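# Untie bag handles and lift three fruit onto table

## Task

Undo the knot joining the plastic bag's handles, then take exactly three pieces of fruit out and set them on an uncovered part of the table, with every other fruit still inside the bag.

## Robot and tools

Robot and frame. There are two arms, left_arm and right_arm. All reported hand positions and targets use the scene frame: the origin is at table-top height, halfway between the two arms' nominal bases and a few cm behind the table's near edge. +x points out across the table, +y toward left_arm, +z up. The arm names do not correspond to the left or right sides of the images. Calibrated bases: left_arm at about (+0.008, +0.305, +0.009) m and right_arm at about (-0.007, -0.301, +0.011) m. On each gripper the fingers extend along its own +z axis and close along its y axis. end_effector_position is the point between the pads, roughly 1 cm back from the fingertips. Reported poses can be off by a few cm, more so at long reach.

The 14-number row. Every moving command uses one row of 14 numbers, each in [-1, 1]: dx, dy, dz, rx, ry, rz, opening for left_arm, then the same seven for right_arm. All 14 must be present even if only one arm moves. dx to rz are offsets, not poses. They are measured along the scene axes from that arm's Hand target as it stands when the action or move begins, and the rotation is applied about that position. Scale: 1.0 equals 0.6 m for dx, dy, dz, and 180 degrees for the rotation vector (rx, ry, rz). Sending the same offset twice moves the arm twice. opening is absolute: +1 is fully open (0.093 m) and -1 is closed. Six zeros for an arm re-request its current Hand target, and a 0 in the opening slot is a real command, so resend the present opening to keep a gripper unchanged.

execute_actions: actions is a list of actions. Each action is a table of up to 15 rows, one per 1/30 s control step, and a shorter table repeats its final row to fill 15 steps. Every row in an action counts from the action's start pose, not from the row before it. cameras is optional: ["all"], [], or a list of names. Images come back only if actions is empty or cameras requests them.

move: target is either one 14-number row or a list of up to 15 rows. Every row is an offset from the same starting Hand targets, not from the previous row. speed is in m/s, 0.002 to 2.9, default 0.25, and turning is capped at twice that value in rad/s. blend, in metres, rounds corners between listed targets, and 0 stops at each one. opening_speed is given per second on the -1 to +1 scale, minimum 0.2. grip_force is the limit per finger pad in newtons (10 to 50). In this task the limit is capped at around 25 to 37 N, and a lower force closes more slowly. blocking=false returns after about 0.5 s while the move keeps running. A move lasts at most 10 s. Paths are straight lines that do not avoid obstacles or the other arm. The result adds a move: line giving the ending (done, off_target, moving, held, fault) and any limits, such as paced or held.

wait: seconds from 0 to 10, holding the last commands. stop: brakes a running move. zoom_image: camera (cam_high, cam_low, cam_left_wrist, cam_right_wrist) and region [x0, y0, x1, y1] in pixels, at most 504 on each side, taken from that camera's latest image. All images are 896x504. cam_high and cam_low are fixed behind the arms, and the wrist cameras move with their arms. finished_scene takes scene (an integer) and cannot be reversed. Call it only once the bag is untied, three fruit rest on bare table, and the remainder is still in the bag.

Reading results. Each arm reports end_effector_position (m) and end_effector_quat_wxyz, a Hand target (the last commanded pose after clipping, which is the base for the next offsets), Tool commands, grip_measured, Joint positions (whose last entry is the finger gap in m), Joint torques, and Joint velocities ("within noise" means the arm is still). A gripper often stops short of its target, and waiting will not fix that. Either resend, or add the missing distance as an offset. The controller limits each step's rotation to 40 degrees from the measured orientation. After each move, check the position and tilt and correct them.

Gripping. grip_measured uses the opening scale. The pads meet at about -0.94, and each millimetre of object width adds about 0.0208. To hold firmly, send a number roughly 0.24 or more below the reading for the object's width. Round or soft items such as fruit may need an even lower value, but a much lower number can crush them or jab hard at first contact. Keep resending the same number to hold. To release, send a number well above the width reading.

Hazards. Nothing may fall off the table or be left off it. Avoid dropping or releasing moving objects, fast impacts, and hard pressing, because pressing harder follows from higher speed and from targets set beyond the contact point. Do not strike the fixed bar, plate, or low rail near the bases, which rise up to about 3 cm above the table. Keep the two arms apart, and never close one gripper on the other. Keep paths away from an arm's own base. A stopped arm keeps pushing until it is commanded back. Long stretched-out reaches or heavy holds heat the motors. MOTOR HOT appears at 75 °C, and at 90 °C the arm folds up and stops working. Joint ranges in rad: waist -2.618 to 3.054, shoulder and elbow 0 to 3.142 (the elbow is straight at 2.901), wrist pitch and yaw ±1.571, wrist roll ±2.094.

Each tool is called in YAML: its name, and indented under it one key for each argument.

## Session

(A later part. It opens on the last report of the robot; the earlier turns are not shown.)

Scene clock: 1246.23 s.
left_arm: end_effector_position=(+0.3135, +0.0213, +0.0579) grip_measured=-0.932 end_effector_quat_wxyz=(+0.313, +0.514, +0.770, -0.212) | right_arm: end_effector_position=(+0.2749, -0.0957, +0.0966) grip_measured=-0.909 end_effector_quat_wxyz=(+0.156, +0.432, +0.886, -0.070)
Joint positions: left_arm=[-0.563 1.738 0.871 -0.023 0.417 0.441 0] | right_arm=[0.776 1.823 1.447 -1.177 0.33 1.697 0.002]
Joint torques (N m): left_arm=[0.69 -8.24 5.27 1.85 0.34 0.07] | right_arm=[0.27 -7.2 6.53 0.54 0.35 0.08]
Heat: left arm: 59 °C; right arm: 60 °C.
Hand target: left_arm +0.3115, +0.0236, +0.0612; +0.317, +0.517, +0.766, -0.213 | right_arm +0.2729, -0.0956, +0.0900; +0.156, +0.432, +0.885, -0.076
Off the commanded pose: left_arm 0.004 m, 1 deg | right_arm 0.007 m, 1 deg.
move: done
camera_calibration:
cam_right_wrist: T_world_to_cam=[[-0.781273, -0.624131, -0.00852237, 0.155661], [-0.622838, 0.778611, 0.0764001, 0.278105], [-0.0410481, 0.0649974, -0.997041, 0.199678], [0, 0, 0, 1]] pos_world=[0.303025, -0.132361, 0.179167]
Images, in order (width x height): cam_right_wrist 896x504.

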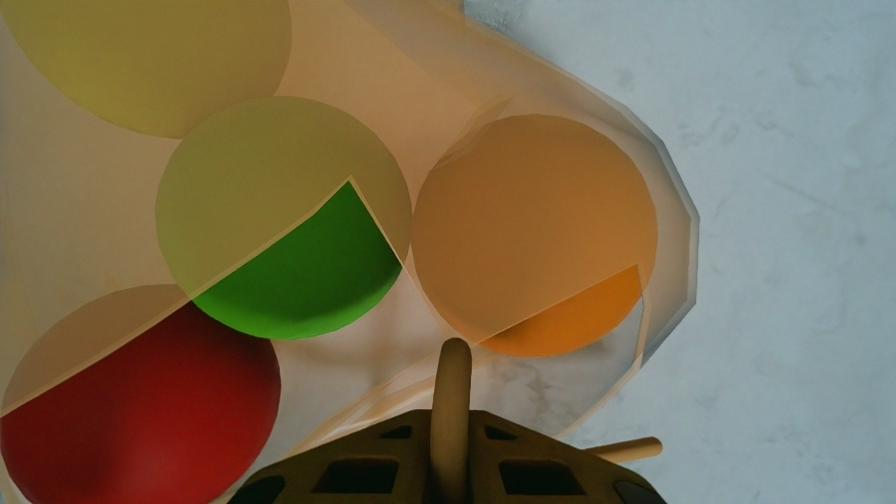

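move:
  target:
    - [0,0,0,0,0,0,-1,0.02,0,0.2,0,0,0,-1]
    - [0,-0.07,0.03,0,0,0,-1,0.133,-0.283,0.2,0,0,0,-1]
  speed: 0.12
  blend: [0.03,0]
  cameras: ["cam_right_wrist","cam_left_wrist","cam_low","cam_high"]

Scene clock: 1268.27 s.
left_arm: end_effector_position=(+0.3115, -0.0228, +0.0904) grip_measured=-0.932 end_effector_quat_wxyz=(+0.340, +0.521, +0.750, -0.225) | right_arm: end_effector_position=(+0.3525, -0.2594, +0.1992) grip_measured=-0.909 end_effector_quat_wxyz=(+0.136, +0.428, +0.889, -0.083)
Joint positions: left_arm=[-0.661 1.738 0.968 -0.026 0.381 0.372 0] | right_arm=[0.209 1.774 1.779 -1.427 0.264 1.103 0.002]
Joint torques (N m): left_arm=[0.14 -5.63 8.03 1.51 0.02 -0.1] | right_arm=[-1.06 -11.37 7.09 0.98 0.36 -0.08]
Heat: left arm: 59 °C; right arm: 57 °C.
Hand target: left_arm +0.3115, -0.0184, +0.0791; +0.317, +0.517, +0.766, -0.213 | right_arm +0.3527, -0.2653, +0.2100; +0.156, +0.431, +0.885, -0.076
Off the commanded pose: left_arm 0.012 m, 4 deg | right_arm 0.012 m, 3 deg.
move: off_target (left_arm, right_arm)
camera_calibration:
cam_left_wrist: T_world_to_cam=[[-0.93746, -0.347622, -0.018112, 0.285012], [-0.311956, 0.862085, -0.399365, 0.192592], [0.154442, -0.368739, -0.916613, 0.115356], [0, 0, 0, 1]] pos_world=[0.309452, -0.0244179, 0.187813]
cam_right_wrist: T_world_to_cam=[[-0.779135, -0.625919, 0.0342741, 0.105303], [-0.620384, 0.777773, 0.100955, 0.440116], [-0.089847, 0.0573942, -0.9943, 0.330529], [0, 0, 0, 1]] pos_world=[0.384783, -0.29537, 0.280604]

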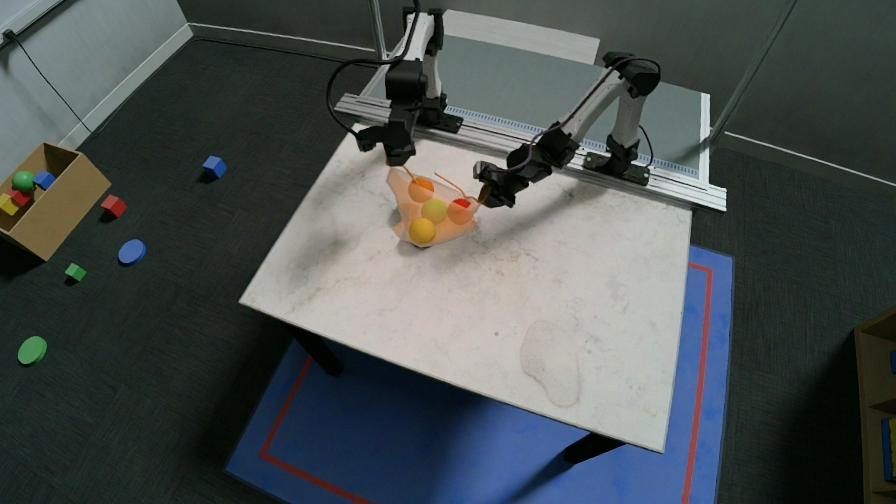

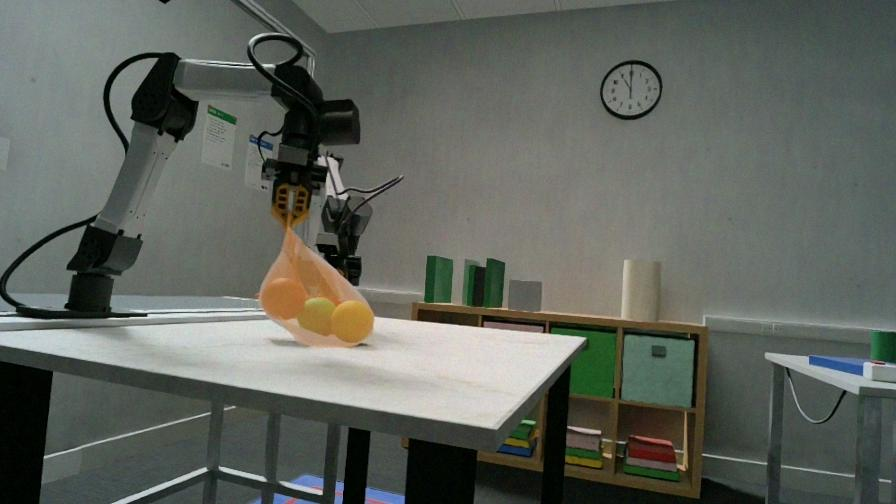

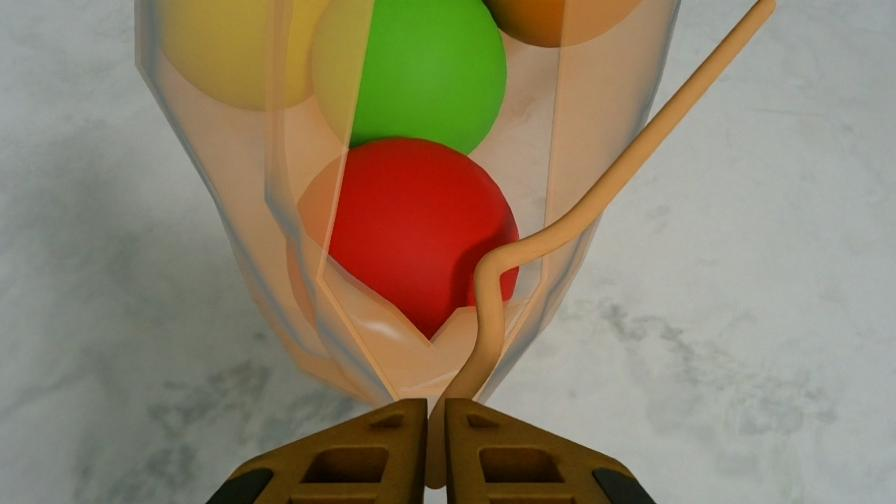

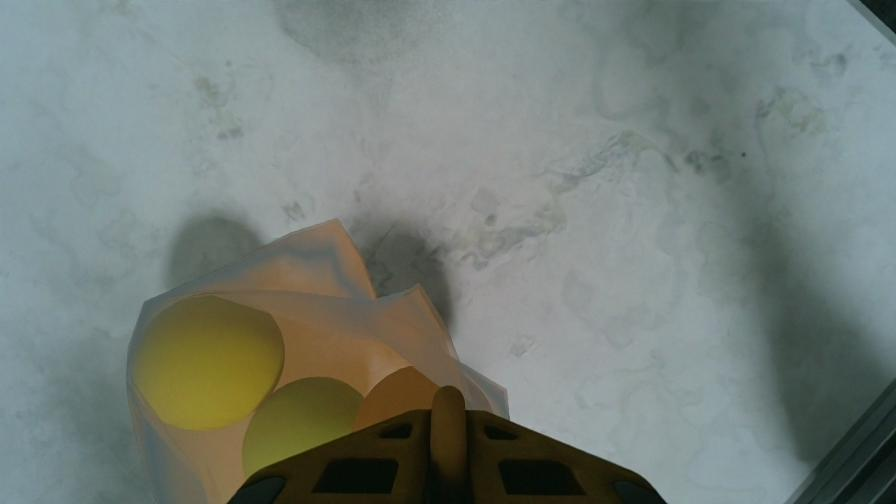

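move:
  target: [0,0,0,0,0,0,-1,0.1,0.02,-0.13,0,0,0,-1]
  speed: 0.12
  cameras: ["cam_right_wrist","cam_left_wrist","cam_low"]

Scene clock: 1280.10 s.
left_arm: end_effector_position=(+0.3107, -0.0208, +0.0882) grip_measured=-0.932 end_effector_quat_wxyz=(+0.335, +0.521, +0.753, -0.222) | right_arm: end_effector_position=(+0.4064, -0.2499, +0.1337) grip_measured=-0.909 end_effector_quat_wxyz=(+0.147, +0.429, +0.888, -0.075)
Joint positions: left_arm=[-0.661 1.738 0.968 -0.038 0.375 0.372 0] | right_arm=[0.209 1.946 1.743 -1.192 0.264 1.103 0.002]
Joint torques (N m): left_arm=[0.18 -5.52 8.17 1.62 0.07 -0.11] | right_arm=[-0.8 -8.84 8.46 1.12 0.36 -0.02]
Heat: left arm: 57 °C; right arm: 56 °C.
Hand target: left_arm +0.3115, -0.0184, +0.0791; +0.317, +0.517, +0.766, -0.213 | right_arm +0.4126, -0.2534, +0.1320; +0.156, +0.431, +0.885, -0.076
Off the commanded pose: left_arm 0.009 m, 3 deg | right_arm 0.007 m, 1 deg.
move: off_target (left_arm)
camera_calibration:
cam_left_wrist: T_world_to_cam=[[-0.935937, -0.351835, -0.015271, 0.28406], [-0.318852, 0.865012, -0.387411, 0.190974], [0.149515, -0.357724, -0.92178, 0.116302], [0, 0, 0, 1]] pos_world=[0.309365, -0.0236484, 0.185528]
cam_right_wrist: T_world_to_cam=[[-0.778868, -0.627107, 0.0101201, 0.158354], [-0.623941, 0.776374, 0.0891143, 0.475444], [-0.0637411, 0.063094, -0.99597, 0.260707], [0, 0, 0, 1]] pos_world=[0.436603, -0.286266, 0.215685]
Images, in order (width x height): cam_low 896x504, cam_left_wrist 896x504, cam_right_wrist 896x504.

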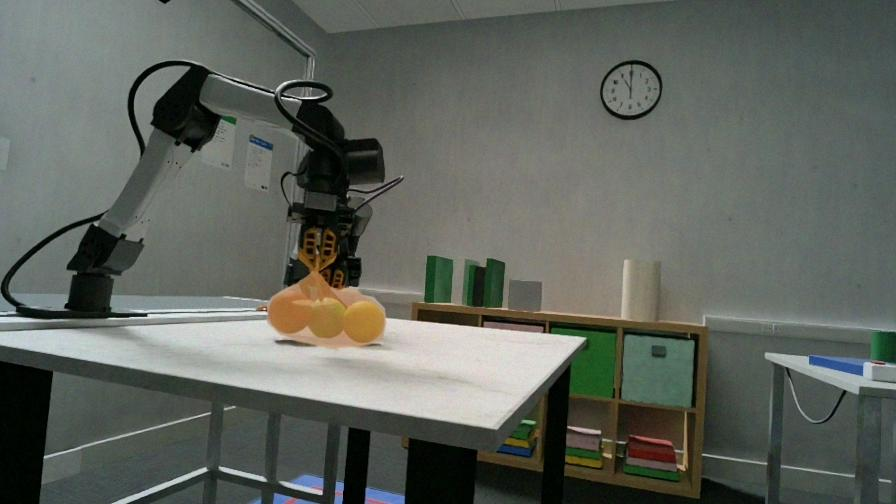

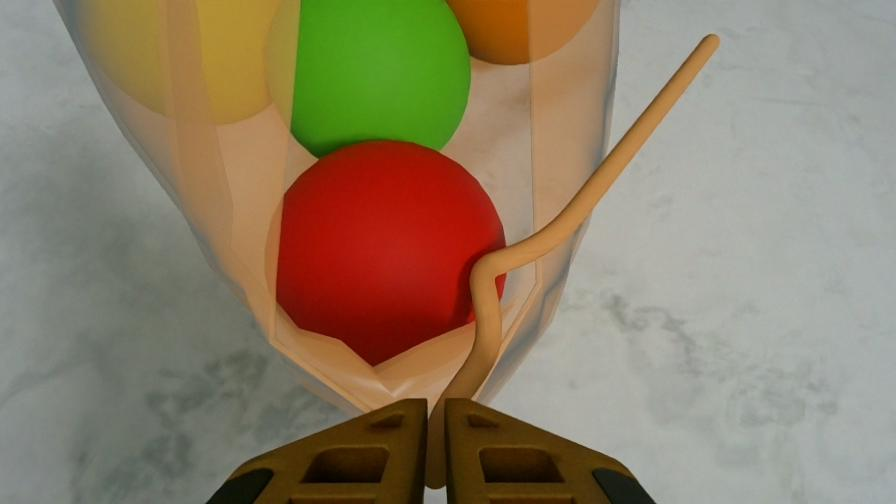

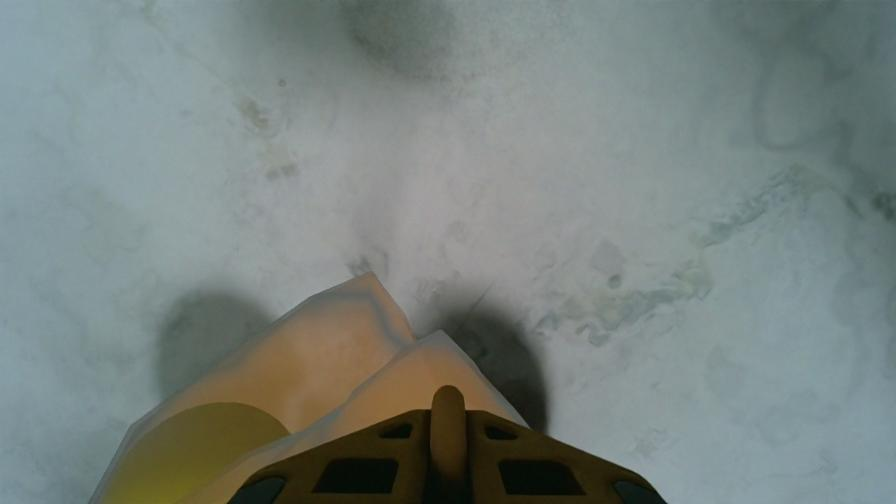

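move:
  target:
    - [0,0,0,0,0,0,-1,0.02,-0.03,-0.12,0,0,0,-1]
    - [0,0,0,0,0,0,-1,0.02,-0.03,-0.12,0,0,0,-0.6]
  speed: 0.1
  opening_speed: 0.8
  cameras: ["cam_right_wrist","cam_left_wrist","cam_low"]

Scene clock: 1298.60 s.
left_arm: end_effector_position=(+0.3097, -0.0194, +0.0847) grip_measured=-0.932 end_effector_quat_wxyz=(+0.329, +0.521, +0.757, -0.220) | right_arm: end_effector_position=(+0.4244, -0.2641, +0.0675) grip_measured=-0.602 end_effector_quat_wxyz=(+0.158, +0.430, +0.886, -0.068)
Joint positions: left_arm=[-0.661 1.743 0.968 -0.048 0.372 0.372 0] | right_arm=[0.171 2.009 1.562 -0.911 0.258 1.063 0.016]
Joint torques (N m): left_arm=[0.18 -5.83 8.16 1.72 0.08 -0.11] | right_arm=[-1.11 -8.91 7.17 1.11 0.34 -0.1]
Heat: left arm: 56 °C; right arm: 57 °C.
Hand target: left_arm +0.3115, -0.0184, +0.0792; +0.317, +0.517, +0.766, -0.213 | right_arm +0.4247, -0.2714, +0.0600; +0.156, +0.432, +0.885, -0.076
Off the commanded pose: left_arm 0.006 m, 2 deg | right_arm 0.010 m, 1 deg.
move: done; target 2's new opening was sent with right_arm's hand 0.012 m and 1 deg from that target
camera_calibration:
cam_left_wrist: T_world_to_cam=[[-0.935264, -0.353809, -0.0100577, 0.282897], [-0.324446, 0.868311, -0.375195, 0.188773], [0.14148, -0.347643, -0.926891, 0.116918], [0, 0, 0, 1]] pos_world=[0.309288, -0.0231767, 0.182042]
cam_right_wrist: T_world_to_cam=[[-0.777853, -0.628318, -0.0126966, 0.164928], [-0.62733, 0.77511, 0.0752478, 0.505708], [-0.0374383, 0.0664967, -0.997084, 0.186669], [0, 0, 0, 1]] pos_world=[0.452524, -0.300765, 0.150165]
Images, in order (width x height): cam_low 896x504, cam_left_wrist 896x504, cam_right_wrist 896x504.

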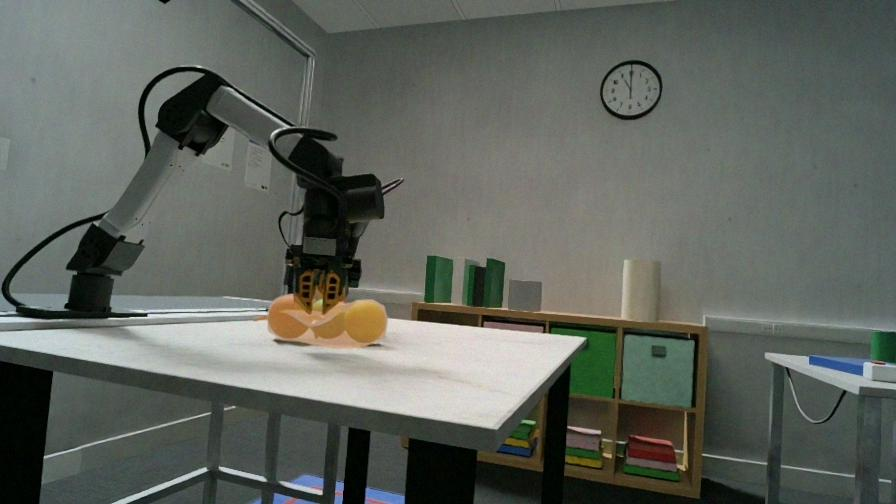

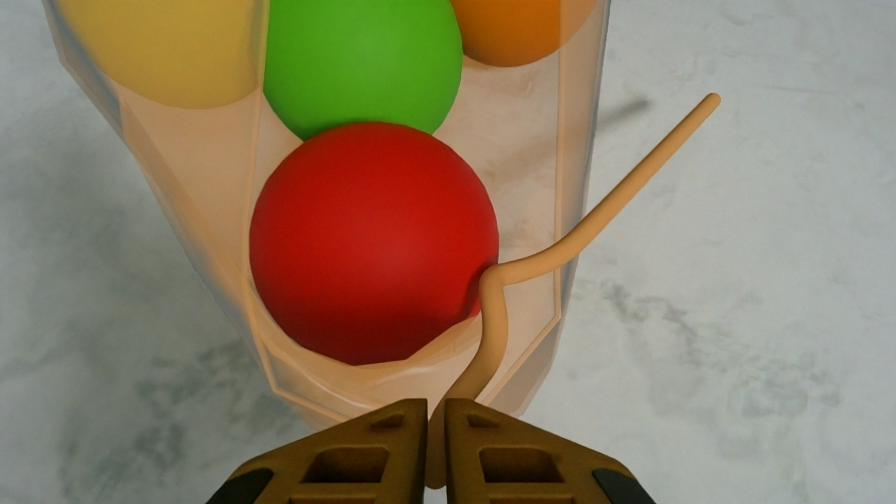

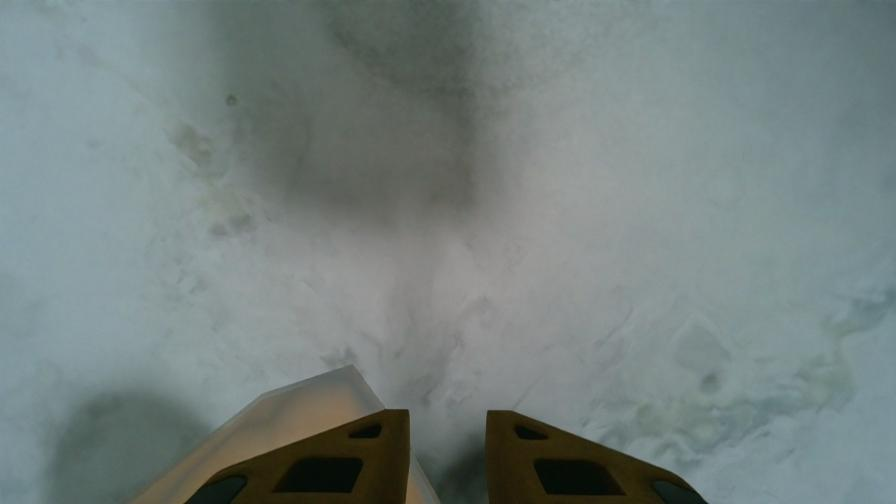

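move:
  target:
    - [0,0,0,0,0,0,-1,0,0,0.22,0,0,0,-0.6]
    - [0,0,0,0,0,0,-1,-0.1167,0.2017,0.2333,-0.001,0.0129,0.6055,0.9]
  speed: 0.2
  blend: [0.02,0]
  cameras: ["cam_right_wrist","cam_left_wrist"]

Scene clock: 1370.00 s.
left_arm: end_effector_position=(+0.3097, -0.0193, +0.0846) grip_measured=-0.932 end_effector_quat_wxyz=(+0.329, +0.521, +0.757, -0.220) | right_arm: end_effector_position=(+0.3546, -0.1543, +0.1908) grip_measured=+0.898 end_effector_quat_wxyz=(+0.131, -0.465, +0.872, +0.070)
Joint positions: left_arm=[-0.661 1.743 0.968 -0.049 0.371 0.372 0] | right_arm=[0.264 1.764 1.733 -1.271 -0.227 -0.677 0.088]
Joint torques (N m): left_arm=[0.13 -5.82 8.14 1.68 0.09 -0.1] | right_arm=[0.13 -8.09 11.95 0.8 -0.27 -0.08]
Heat: left arm: 54 °C; right arm: 56 °C.
Hand target: left_arm +0.3115, -0.0184, +0.0792; +0.317, +0.517, +0.766, -0.213 | right_arm +0.3547, -0.1504, +0.2001; +0.138, -0.472, +0.868, +0.075
Off the commanded pose: left_arm 0.006 m, 2 deg | right_arm 0.010 m, 1 deg.
move: done
camera_calibration:
cam_left_wrist: T_world_to_cam=[[-0.935191, -0.354005, -0.00993787, 0.282847], [-0.324785, 0.868511, -0.374437, 0.18871], [0.141184, -0.346942, -0.927199, 0.116989], [0, 0, 0, 1]] pos_world=[0.309289, -0.0231787, 0.181943]
cam_right_wrist: T_world_to_cam=[[0.835594, -0.549345, 0.00186103, -0.38154], [-0.545533, -0.829388, 0.120459, 0.0822783], [-0.0646301, -0.10167, -0.992717, 0.282582], [0, 0, 0, 1]] pos_world=[0.381962, -0.112626, 0.271323]
Images, in order (width x height): cam_left_wrist 896x504, cam_right_wrist 896x504.

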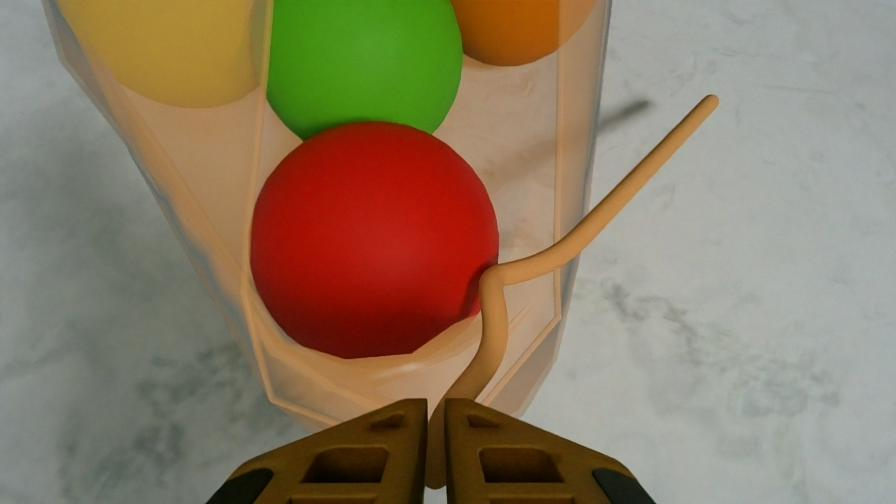

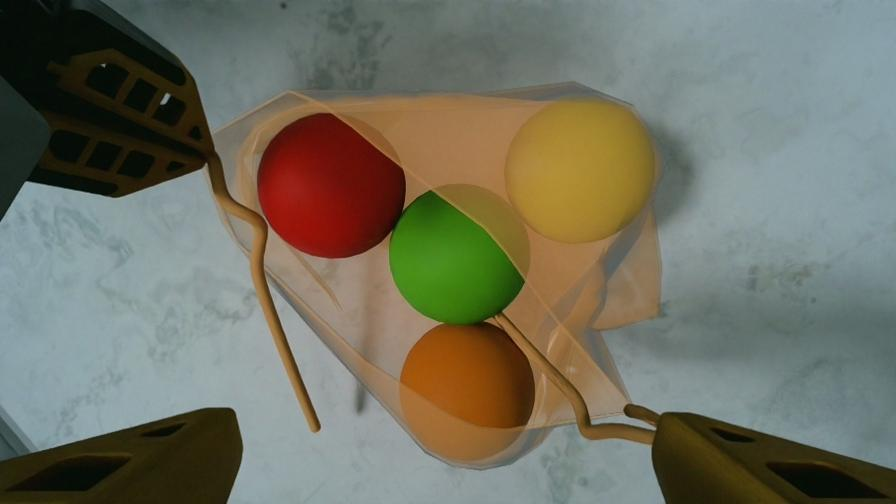

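move:
  target: [0,0,0,0,0,0,-1,0.059,-0.075,-0.12,0,0,0.183,-1]
  speed: 0.15
  cameras: ["cam_right_wrist"]

Scene clock: 1447.27 s.
left_arm: end_effector_position=(+0.3097, -0.0193, +0.0846) grip_measured=-0.932 end_effector_quat_wxyz=(+0.329, +0.521, +0.757, -0.220) | right_arm: end_effector_position=(+0.3869, -0.1929, +0.1243) grip_measured=-0.987 end_effector_quat_wxyz=(-0.109, +0.700, -0.698, -0.106)
Joint positions: left_arm=[-0.661 1.743 0.968 -0.049 0.371 0.372 0] | right_arm=[0.11 2.005 1.793 -1.287 -0.342 -1.447 0]
Joint torques (N m): left_arm=[0.18 -5.93 8.16 1.67 0.09 -0.1] | right_arm=[-1.13 -8.58 11.4 0.27 -0.35 -0.09]
Heat: left arm: 52 °C; right arm: 60 °C.
Hand target: left_arm +0.3115, -0.0184, +0.0792; +0.317, +0.517, +0.766, -0.213 | right_arm +0.3900, -0.1953, +0.1279; -0.111, +0.698, -0.699, -0.111
Off the commanded pose: left_arm 0.006 m, 2 deg | right_arm 0.005 m, 1 deg.
move: done
camera_calibration:
cam_right_wrist: T_world_to_cam=[[0.999918, 0.0107865, 0.00686991, -0.385816], [0.009921, -0.993256, 0.115517, -0.169976], [0.0080696, -0.115439, -0.993282, 0.183968], [0, 0, 0, 1]] pos_world=[0.385986, -0.143431, 0.205017]
Images, in order (width x height): cam_right_wrist 896x504.

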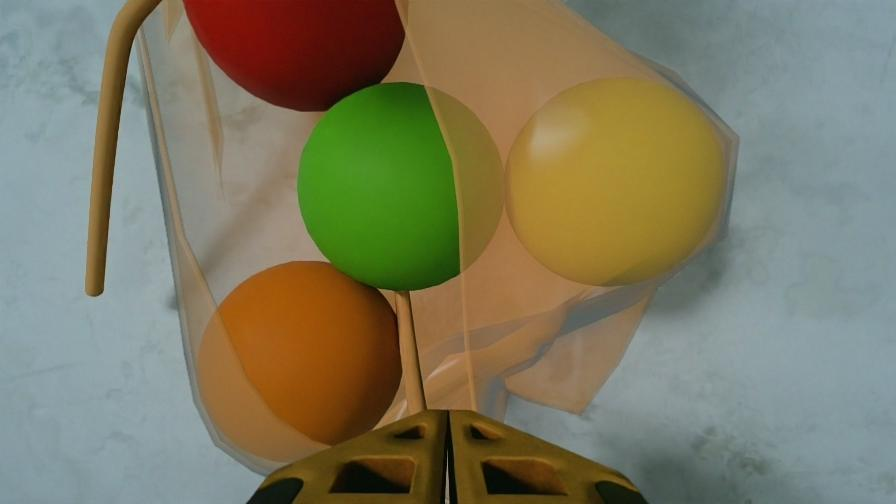

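move:
  target: [0,0,0,0,0,0,-1,-0.004,-0.002,-0.16,0,0,0,-1]
  speed: 0.1
  cameras: ["cam_right_wrist","cam_left_wrist"]

Scene clock: 1462.50 s.
left_arm: end_effector_position=(+0.3097, -0.0193, +0.0846) grip_measured=-0.932 end_effector_quat_wxyz=(+0.329, +0.521, +0.757, -0.220) | right_arm: end_effector_position=(+0.3893, -0.1955, +0.0421) grip_measured=-0.987 end_effector_quat_wxyz=(-0.114, +0.701, -0.697, -0.103)
Joint positions: left_arm=[-0.661 1.743 0.968 -0.049 0.371 0.372 0] | right_arm=[0.11 2.054 1.534 -0.967 -0.344 -1.448 0]
Joint torques (N m): left_arm=[0.17 -5.86 8.16 1.69 0.09 -0.1] | right_arm=[-0.43 -8.46 6.35 0.84 -0.36 0]
Heat: left arm: 52 °C; right arm: 62 °C.
Hand target: left_arm +0.3115, -0.0184, +0.0792; +0.317, +0.517, +0.766, -0.213 | right_arm +0.3877, -0.1966, +0.0320; -0.111, +0.698, -0.698, -0.111
Off the commanded pose: left_arm 0.006 m, 2 deg | right_arm 0.010 m, 1 deg.
move: done
camera_calibration:
cam_left_wrist: T_world_to_cam=[[-0.935191, -0.354005, -0.00993787, 0.282847], [-0.324785, 0.868511, -0.374437, 0.18871], [0.141184, -0.346942, -0.927199, 0.116989], [0, 0, 0, 1]] pos_world=[0.309289, -0.0231787, 0.181943]
cam_right_wrist: T_world_to_cam=[[0.999763, 0.0120371, 0.0181404, -0.387773], [0.00993833, -0.993698, 0.111646, -0.162979], [0.01937, -0.111439, -0.993582, 0.0983151], [0, 0, 0, 1]] pos_world=[0.387397, -0.146328, 0.122914]
Images, in order (width x height): cam_left_wrist 896x504, cam_right_wrist 896x504.

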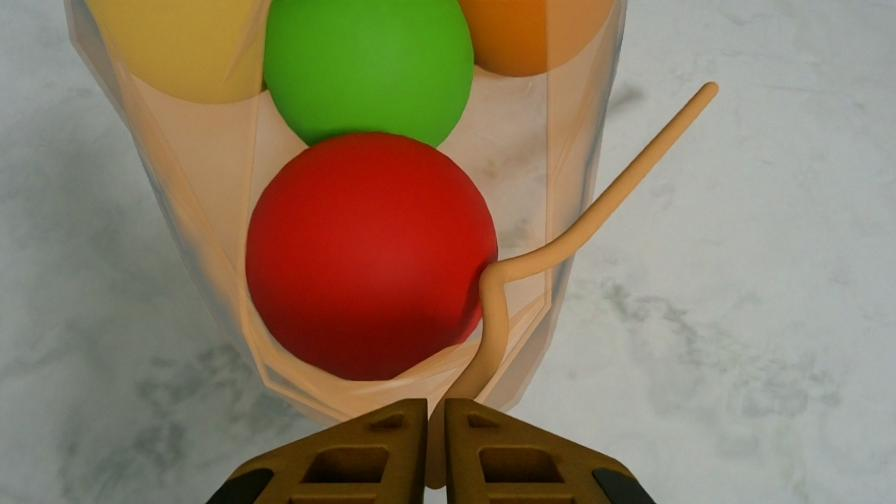

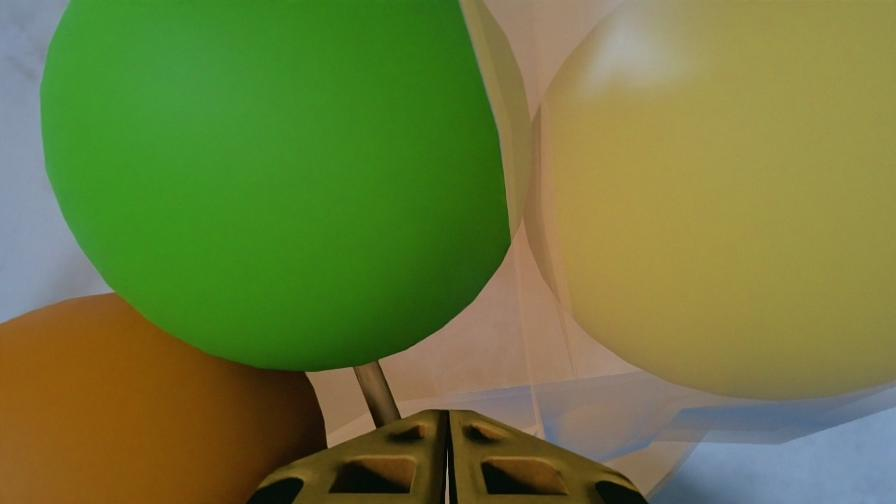

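move:
  target: [0,0,0,0,0,0,-1,0.13,-0.02,-0.01,0,0,0,-1]
  speed: 0.08
  cameras: ["cam_right_wrist","cam_left_wrist"]

Scene clock: 1470.87 s.
left_arm: end_effector_position=(+0.3145, -0.0224, +0.0903) grip_measured=-0.932 end_effector_quat_wxyz=(+0.342, +0.520, +0.752, -0.219) | right_arm: end_effector_position=(+0.4531, -0.1937, +0.0316) grip_measured=-0.987 end_effector_quat_wxyz=(-0.110, +0.701, -0.693, -0.128)
Joint positions: left_arm=[-0.661 1.743 0.974 -0.027 0.367 0.372 0] | right_arm=[0.086 2.367 2.005 -1.173 -0.381 -1.486 0]
Joint torques (N m): left_arm=[0.12 -5.98 7.62 1.5 0.13 -0.12] | right_arm=[-2.06 -9.85 11.17 0.67 0.04 -0.11]
Heat: left arm: 52 °C; right arm: 61 °C.
Hand target: left_arm +0.3115, -0.0184, +0.0792; +0.317, +0.517, +0.766, -0.213 | right_arm +0.4656, -0.2087, +0.0259; -0.111, +0.698, -0.699, -0.111
Off the commanded pose: left_arm 0.012 m, 3 deg | right_arm 0.020 m, 2 deg.
move: off_target (left_arm, right_arm)
camera_calibration:
cam_left_wrist: T_world_to_cam=[[-0.933839, -0.356677, -0.0269441, 0.287295], [-0.317685, 0.861648, -0.395775, 0.194686], [0.16438, -0.361031, -0.917952, 0.112017], [0, 0, 0, 1]] pos_world=[0.311722, -0.024838, 0.187619]
cam_right_wrist: T_world_to_cam=[[0.999512, 0.023394, -0.0207029, -0.447856], [0.0249849, -0.996461, 0.0802524, -0.167067], [-0.0187522, -0.0807305, -0.99656, 0.110213], [0, 0, 0, 1]] pos_world=[0.453878, -0.147101, 0.11397]
Images, in order (width x height): cam_left_wrist 896x504, cam_right_wrist 896x504.

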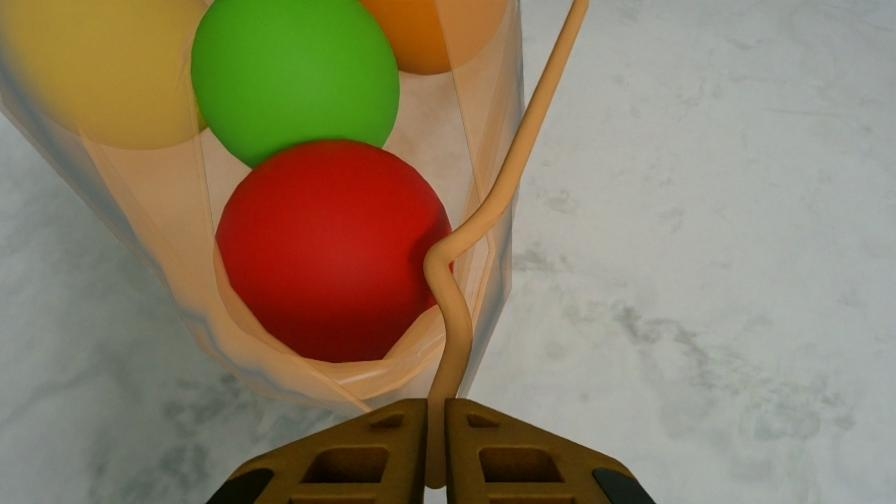

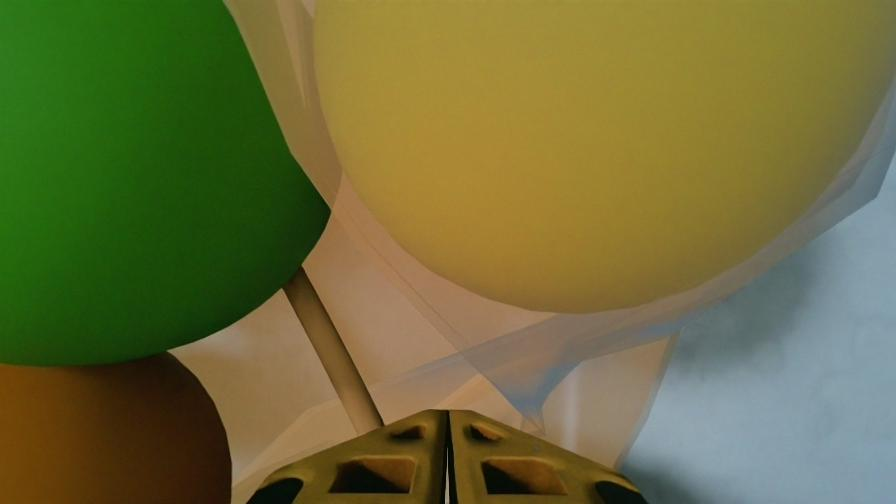

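move:
  target:
    - [0,0,0,0,0,0,-1,-0.03,0.015,0.0,0,0,0,-1]
    - [0,0,0,0,0,0,-1,-0.03,0.015,0.2,0,0,0,-1]
    - [0,0,0,0,0,0,-1,-0.12,0.05,0.3,0,0,0,-1]
  speed: 0.12
  blend: [0.003,0.03,0]
  cameras: ["cam_right_wrist","cam_left_wrist"]

Scene clock: 1482.37 s.
left_arm: end_effector_position=(+0.3119, -0.0199, +0.0867) grip_measured=-0.932 end_effector_quat_wxyz=(+0.332, +0.520, +0.756, -0.217) | right_arm: end_effector_position=(+0.4028, -0.1764, +0.1956) grip_measured=-0.987 end_effector_quat_wxyz=(-0.133, +0.697, -0.697, -0.103)
Joint positions: left_arm=[-0.661 1.743 0.974 -0.049 0.366 0.372 0] | right_arm=[0.129 2.093 2.208 -1.562 -0.365 -1.414 0]
Joint torques (N m): left_arm=[0.21 -5.86 7.71 1.68 0.13 -0.1] | right_arm=[-0.17 -13.81 6.46 0.47 -0.14 0.1]
Heat: left arm: 52 °C; right arm: 62 °C.
Hand target: left_arm +0.3115, -0.0184, +0.0791; +0.317, +0.517, +0.766, -0.213 | right_arm +0.3935, -0.1787, +0.2059; -0.111, +0.698, -0.699, -0.111
Off the commanded pose: left_arm 0.008 m, 2 deg | right_arm 0.014 m, 3 deg.
joint sent to its limit (right arm) — joint 4 (wrist pitch), lower limit. The joint targets are off in orientation, not in position.
move: off_target (right_arm)
camera_calibration:
cam_left_wrist: T_world_to_cam=[[-0.933699, -0.357663, -0.0168268, 0.284753], [-0.325274, 0.866916, -0.377695, 0.191208], [0.149675, -0.34718, -0.925777, 0.115612], [0, 0, 0, 1]] pos_world=[0.310764, -0.0237772, 0.18404]
cam_right_wrist: T_world_to_cam=[[0.999052, 0.00147998, 0.0435188, -0.410819], [-0.00222753, -0.996377, 0.0850217, -0.151759], [0.0434869, -0.085038, -0.995428, 0.24804], [0, 0, 0, 1]] pos_world=[0.399305, -0.129508, 0.277687]
Images, in order (width x height): cam_left_wrist 896x504, cam_right_wrist 896x504.

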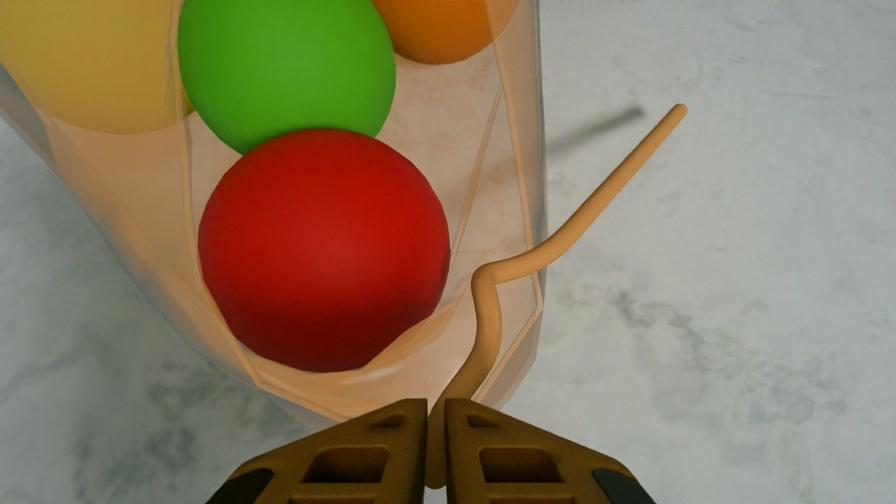

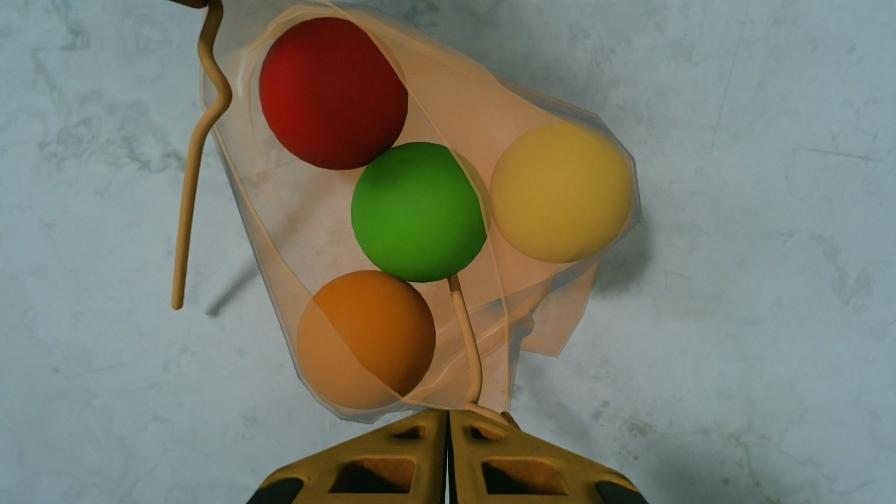

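move:
  target: [0,0,0,0,0,0,-1,-0.012,0.0845,-0.08,0.0087,-0.0079,-0.466,0.9]
  speed: 0.2
  cameras: ["cam_right_wrist","cam_left_wrist"]

Scene clock: 1510.30 s.
left_arm: end_effector_position=(+0.3119, -0.0199, +0.0867) grip_measured=-0.932 end_effector_quat_wxyz=(+0.332, +0.520, +0.756, -0.217) | right_arm: end_effector_position=(+0.3859, -0.1277, +0.1534) grip_measured=+0.898 end_effector_quat_wxyz=(+0.161, -0.056, +0.985, +0.011)
Joint positions: left_arm=[-0.661 1.743 0.974 -0.049 0.366 0.372 0] | right_arm=[0.425 1.831 1.665 -1.053 0.071 0.314 0.088]
Joint torques (N m): left_arm=[0.12 -5.9 7.69 1.68 0.14 -0.11] | right_arm=[0.18 -10.59 7.86 1.44 0.2 0.04]
Heat: left arm: 51 °C; right arm: 58 °C.
Hand target: left_arm +0.3115, -0.0184, +0.0792; +0.317, +0.517, +0.766, -0.213 | right_arm +0.3864, -0.1279, +0.1580; +0.173, -0.052, +0.983, +0.009
Off the commanded pose: left_arm 0.008 m, 2 deg | right_arm 0.005 m, 1 deg.
move: done
camera_calibration:
cam_left_wrist: T_world_to_cam=[[-0.933699, -0.357663, -0.0168268, 0.284753], [-0.325274, 0.866916, -0.377695, 0.191208], [0.149675, -0.34718, -0.925777, 0.115612], [0, 0, 0, 1]] pos_world=[0.310764, -0.0237772, 0.18404]
cam_right_wrist: T_world_to_cam=[[0.122739, -0.992439, -0.000548061, -0.174148], [-0.987949, -0.122236, 0.094947, 0.390855], [-0.094296, -0.0111123, -0.995482, 0.273532], [0, 0, 0, 1]] pos_world=[0.433313, -0.122015, 0.235091]
Images, in order (width x height): cam_left_wrist 896x504, cam_right_wrist 896x504.

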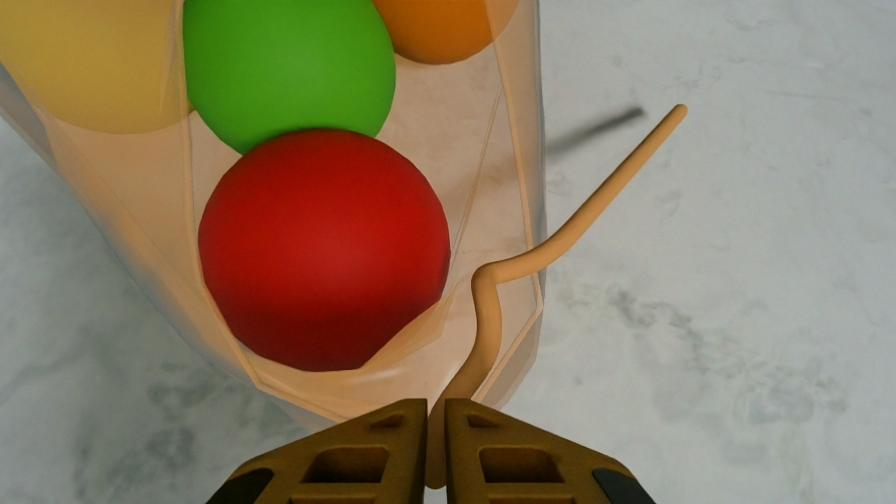

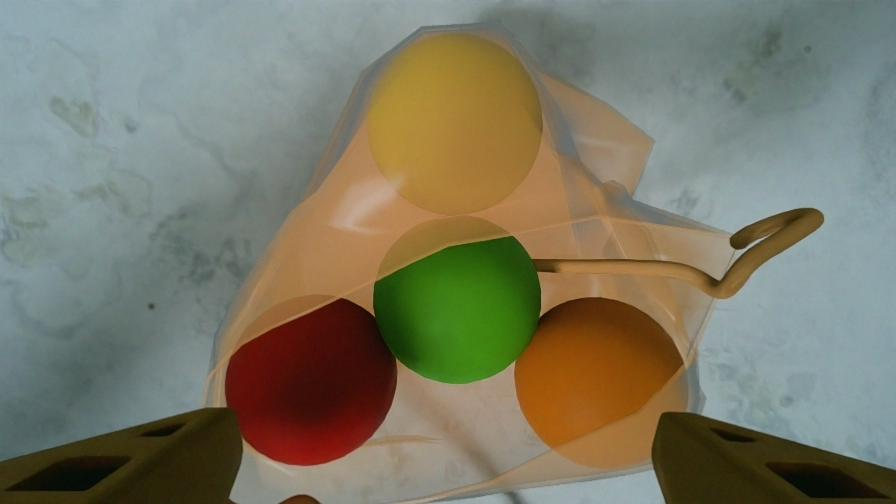

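move:
  target: [0,0,0,0,0,0,-1,0.007,-0.006,-0.13,0,0,0,1.0]
  speed: 0.12
  cameras: ["cam_right_wrist"]

Scene clock: 1539.93 s.
left_arm: end_effector_position=(+0.3119, -0.0199, +0.0867) grip_measured=-0.932 end_effector_quat_wxyz=(+0.332, +0.520, +0.756, -0.217) | right_arm: end_effector_position=(+0.3894, -0.1282, +0.0862) grip_measured=+1.000 end_effector_quat_wxyz=(+0.173, -0.055, +0.983, +0.016)
Joint positions: left_arm=[-0.661 1.743 0.974 -0.049 0.366 0.372 0] | right_arm=[0.425 1.847 1.409 -0.755 0.071 0.314 0.093]
Joint torques (N m): left_arm=[0.16 -5.87 7.65 1.69 0.14 -0.11] | right_arm=[-0.39 -8.32 7.53 1.5 0.2 0.02]
Heat: left arm: 51 °C; right arm: 57 °C.
Hand target: left_arm +0.3115, -0.0184, +0.0792; +0.317, +0.517, +0.766, -0.213 | right_arm +0.3905, -0.1315, +0.0798; +0.173, -0.052, +0.983, +0.009
Off the commanded pose: left_arm 0.008 m, 2 deg | right_arm 0.007 m, 1 deg.
move: done
camera_calibration:
cam_right_wrist: T_world_to_cam=[[0.12332, -0.992329, -0.0087048, -0.174611], [-0.98986, -0.123627, 0.0699593, 0.403333], [-0.0704987, -0.0000108456, -0.997512, 0.199392], [0, 0, 0, 1]] pos_world=[0.434833, -0.123406, 0.169159]
Images, in order (width x height): cam_right_wrist 896x504.

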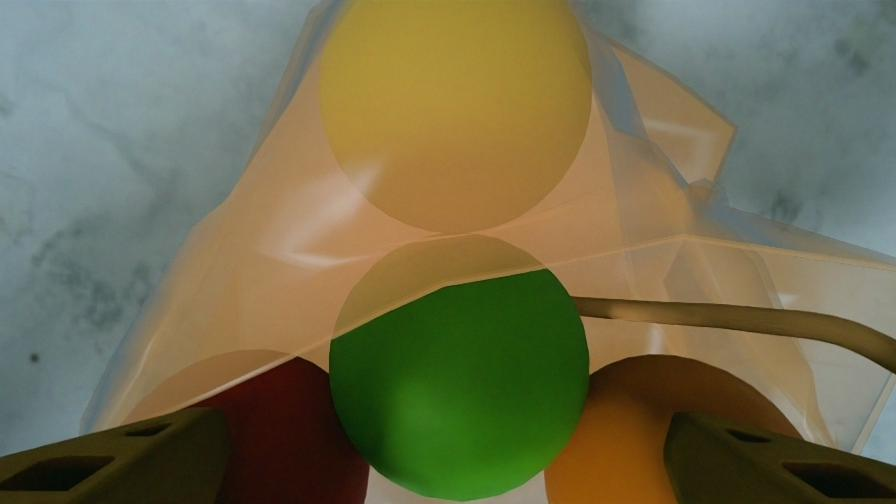

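move:
  target: [0,0,0,0,0,0,-1,-0.006,-0.004,-0.075,0,0,0,1.0]
  speed: 0.06
  cameras: ["cam_right_wrist","cam_left_wrist"]

Scene clock: 1565.37 s.
left_arm: end_effector_position=(+0.3119, -0.0199, +0.0867) grip_measured=-0.932 end_effector_quat_wxyz=(+0.332, +0.520, +0.756, -0.217) | right_arm: end_effector_position=(+0.4097, -0.1274, +0.0685) grip_measured=+1.000 end_effector_quat_wxyz=(+0.232, -0.054, +0.971, +0.015)
Joint positions: left_arm=[-0.661 1.743 0.974 -0.049 0.366 0.372 0] | right_arm=[0.425 1.858 1.305 -0.528 0.114 0.304 0.093]
Joint torques (N m): left_arm=[0.18 -5.86 7.72 1.7 0.14 -0.1] | right_arm=[-0.32 -5.86 5.01 1.05 -0.2 0.13]
Heat: left arm: 50 °C; right arm: 56 °C.
Hand target: left_arm +0.3115, -0.0184, +0.0792; +0.317, +0.517, +0.766, -0.213 | right_arm +0.3869, -0.1339, +0.0349; +0.173, -0.052, +0.983, +0.009
Off the commanded pose: left_arm 0.008 m, 2 deg | right_arm 0.041 m, 7 deg.
move: off_target (right_arm)
camera_calibration:
cam_left_wrist: T_world_to_cam=[[-0.933699, -0.357663, -0.0168268, 0.284753], [-0.325274, 0.866916, -0.377695, 0.191208], [0.149675, -0.34718, -0.925777, 0.115612], [0, 0, 0, 1]] pos_world=[0.310764, -0.0237772, 0.18404]
cam_right_wrist: T_world_to_cam=[[0.119489, -0.992835, -0.000701575, -0.17548], [-0.991674, -0.119315, -0.0484336, 0.43419], [0.0480028, 0.006483, -0.998826, 0.135478], [0, 0, 0, 1]] pos_world=[0.445039, -0.123296, 0.156225]
Images, in order (width x height): cam_left_wrist 896x504, cam_right_wrist 896x504.

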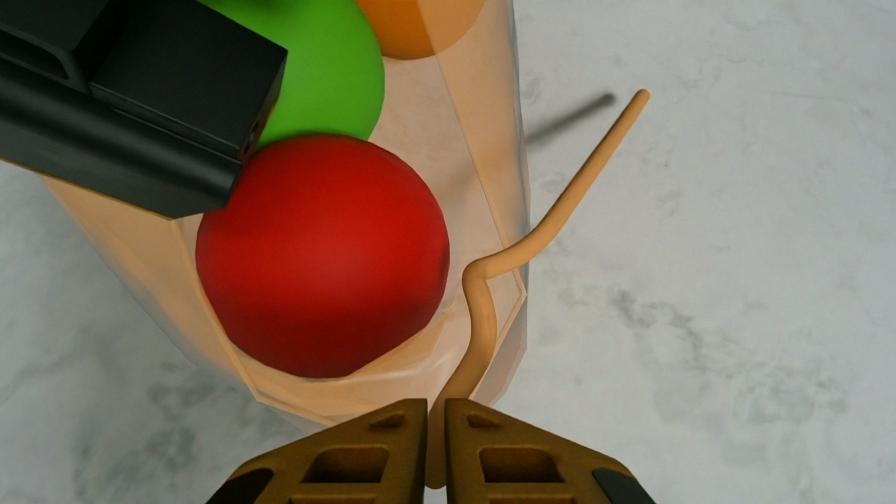

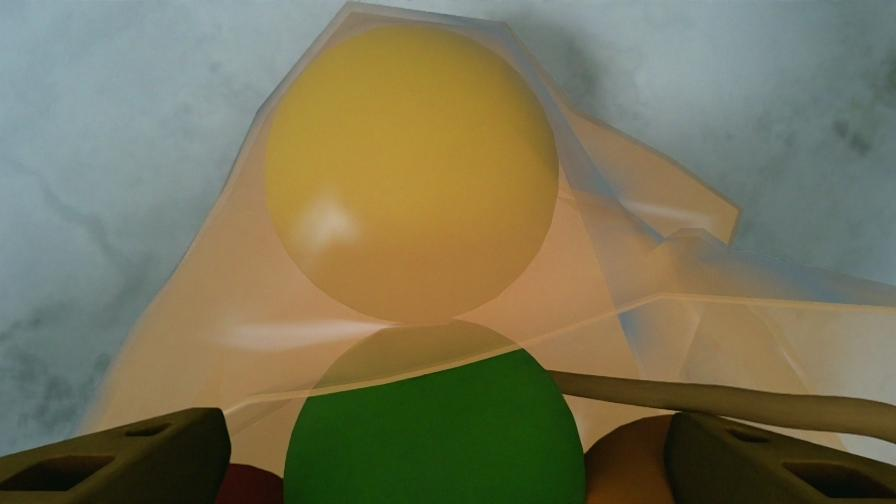

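move:
  target: [0,0,0,0,0,0,-1,0.0,0.0,0.13,0,0,0,0.75]
  speed: 0.15
  cameras: ["cam_right_wrist","cam_left_wrist"]

Scene clock: 1600.10 s.
left_arm: end_effector_position=(+0.3117, -0.0198, +0.0865) grip_measured=-0.932 end_effector_quat_wxyz=(+0.332, +0.520, +0.757, -0.217) | right_arm: end_effector_position=(+0.3830, -0.1348, +0.0913) grip_measured=+0.752 end_effector_quat_wxyz=(+0.156, -0.060, +0.986, -0.003)
Joint positions: left_arm=[-0.661 1.743 0.974 -0.05 0.366 0.372 0] | right_arm=[0.425 1.848 1.443 -0.833 0.091 0.304 0.081]
Joint torques (N m): left_arm=[0.13 -5.86 7.77 1.69 0.13 -0.11] | right_arm=[-0.76 -12.21 11.95 1 0.01 0.08]
Heat: left arm: 50 °C; right arm: 54 °C.
Hand target: left_arm +0.3115, -0.0184, +0.0792; +0.317, +0.517, +0.766, -0.213 | right_arm +0.3870, -0.1339, +0.1130; +0.173, -0.052, +0.983, +0.009
Off the commanded pose: left_arm 0.007 m, 2 deg | right_arm 0.022 m, 3 deg.
move: off_target (right_arm)
camera_calibration:
cam_left_wrist: T_world_to_cam=[[-0.933721, -0.357631, -0.0163013, 0.284604], [-0.325579, 0.867211, -0.376754, 0.190944], [0.148876, -0.346475, -0.92617, 0.115814], [0, 0, 0, 1]] pos_world=[0.310666, -0.0236793, 0.183841]
cam_right_wrist: T_world_to_cam=[[0.125397, -0.991749, 0.0266434, -0.184249], [-0.986756, -0.12189, 0.107028, 0.391508], [-0.102897, -0.0397115, -0.993899, 0.210689], [0, 0, 0, 1]] pos_world=[0.431107, -0.126641, 0.17241]
Images, in order (width x height): cam_left_wrist 896x504, cam_right_wrist 896x504.

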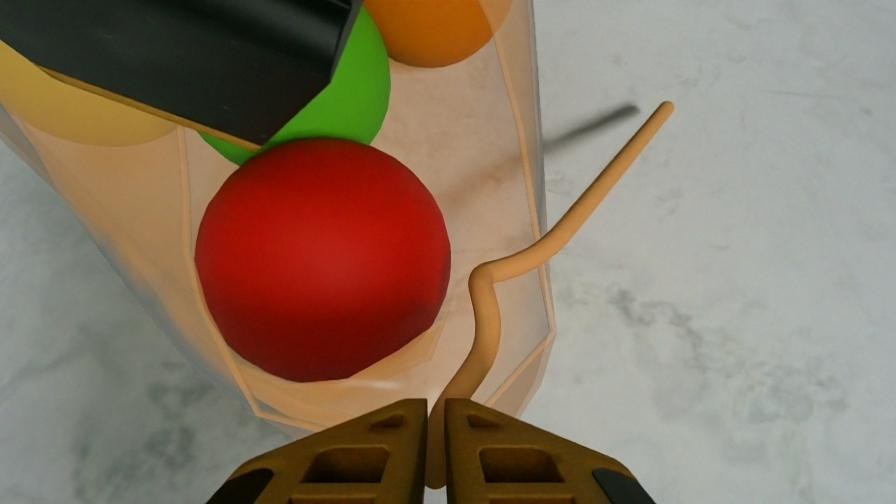

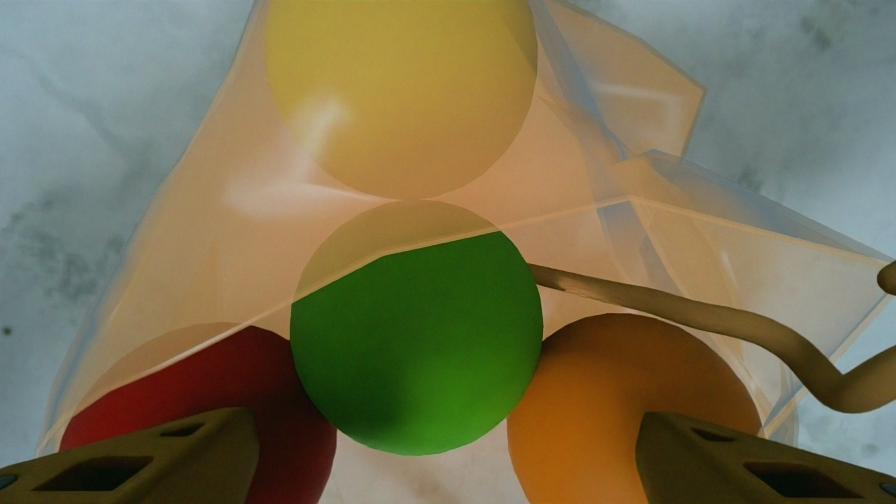

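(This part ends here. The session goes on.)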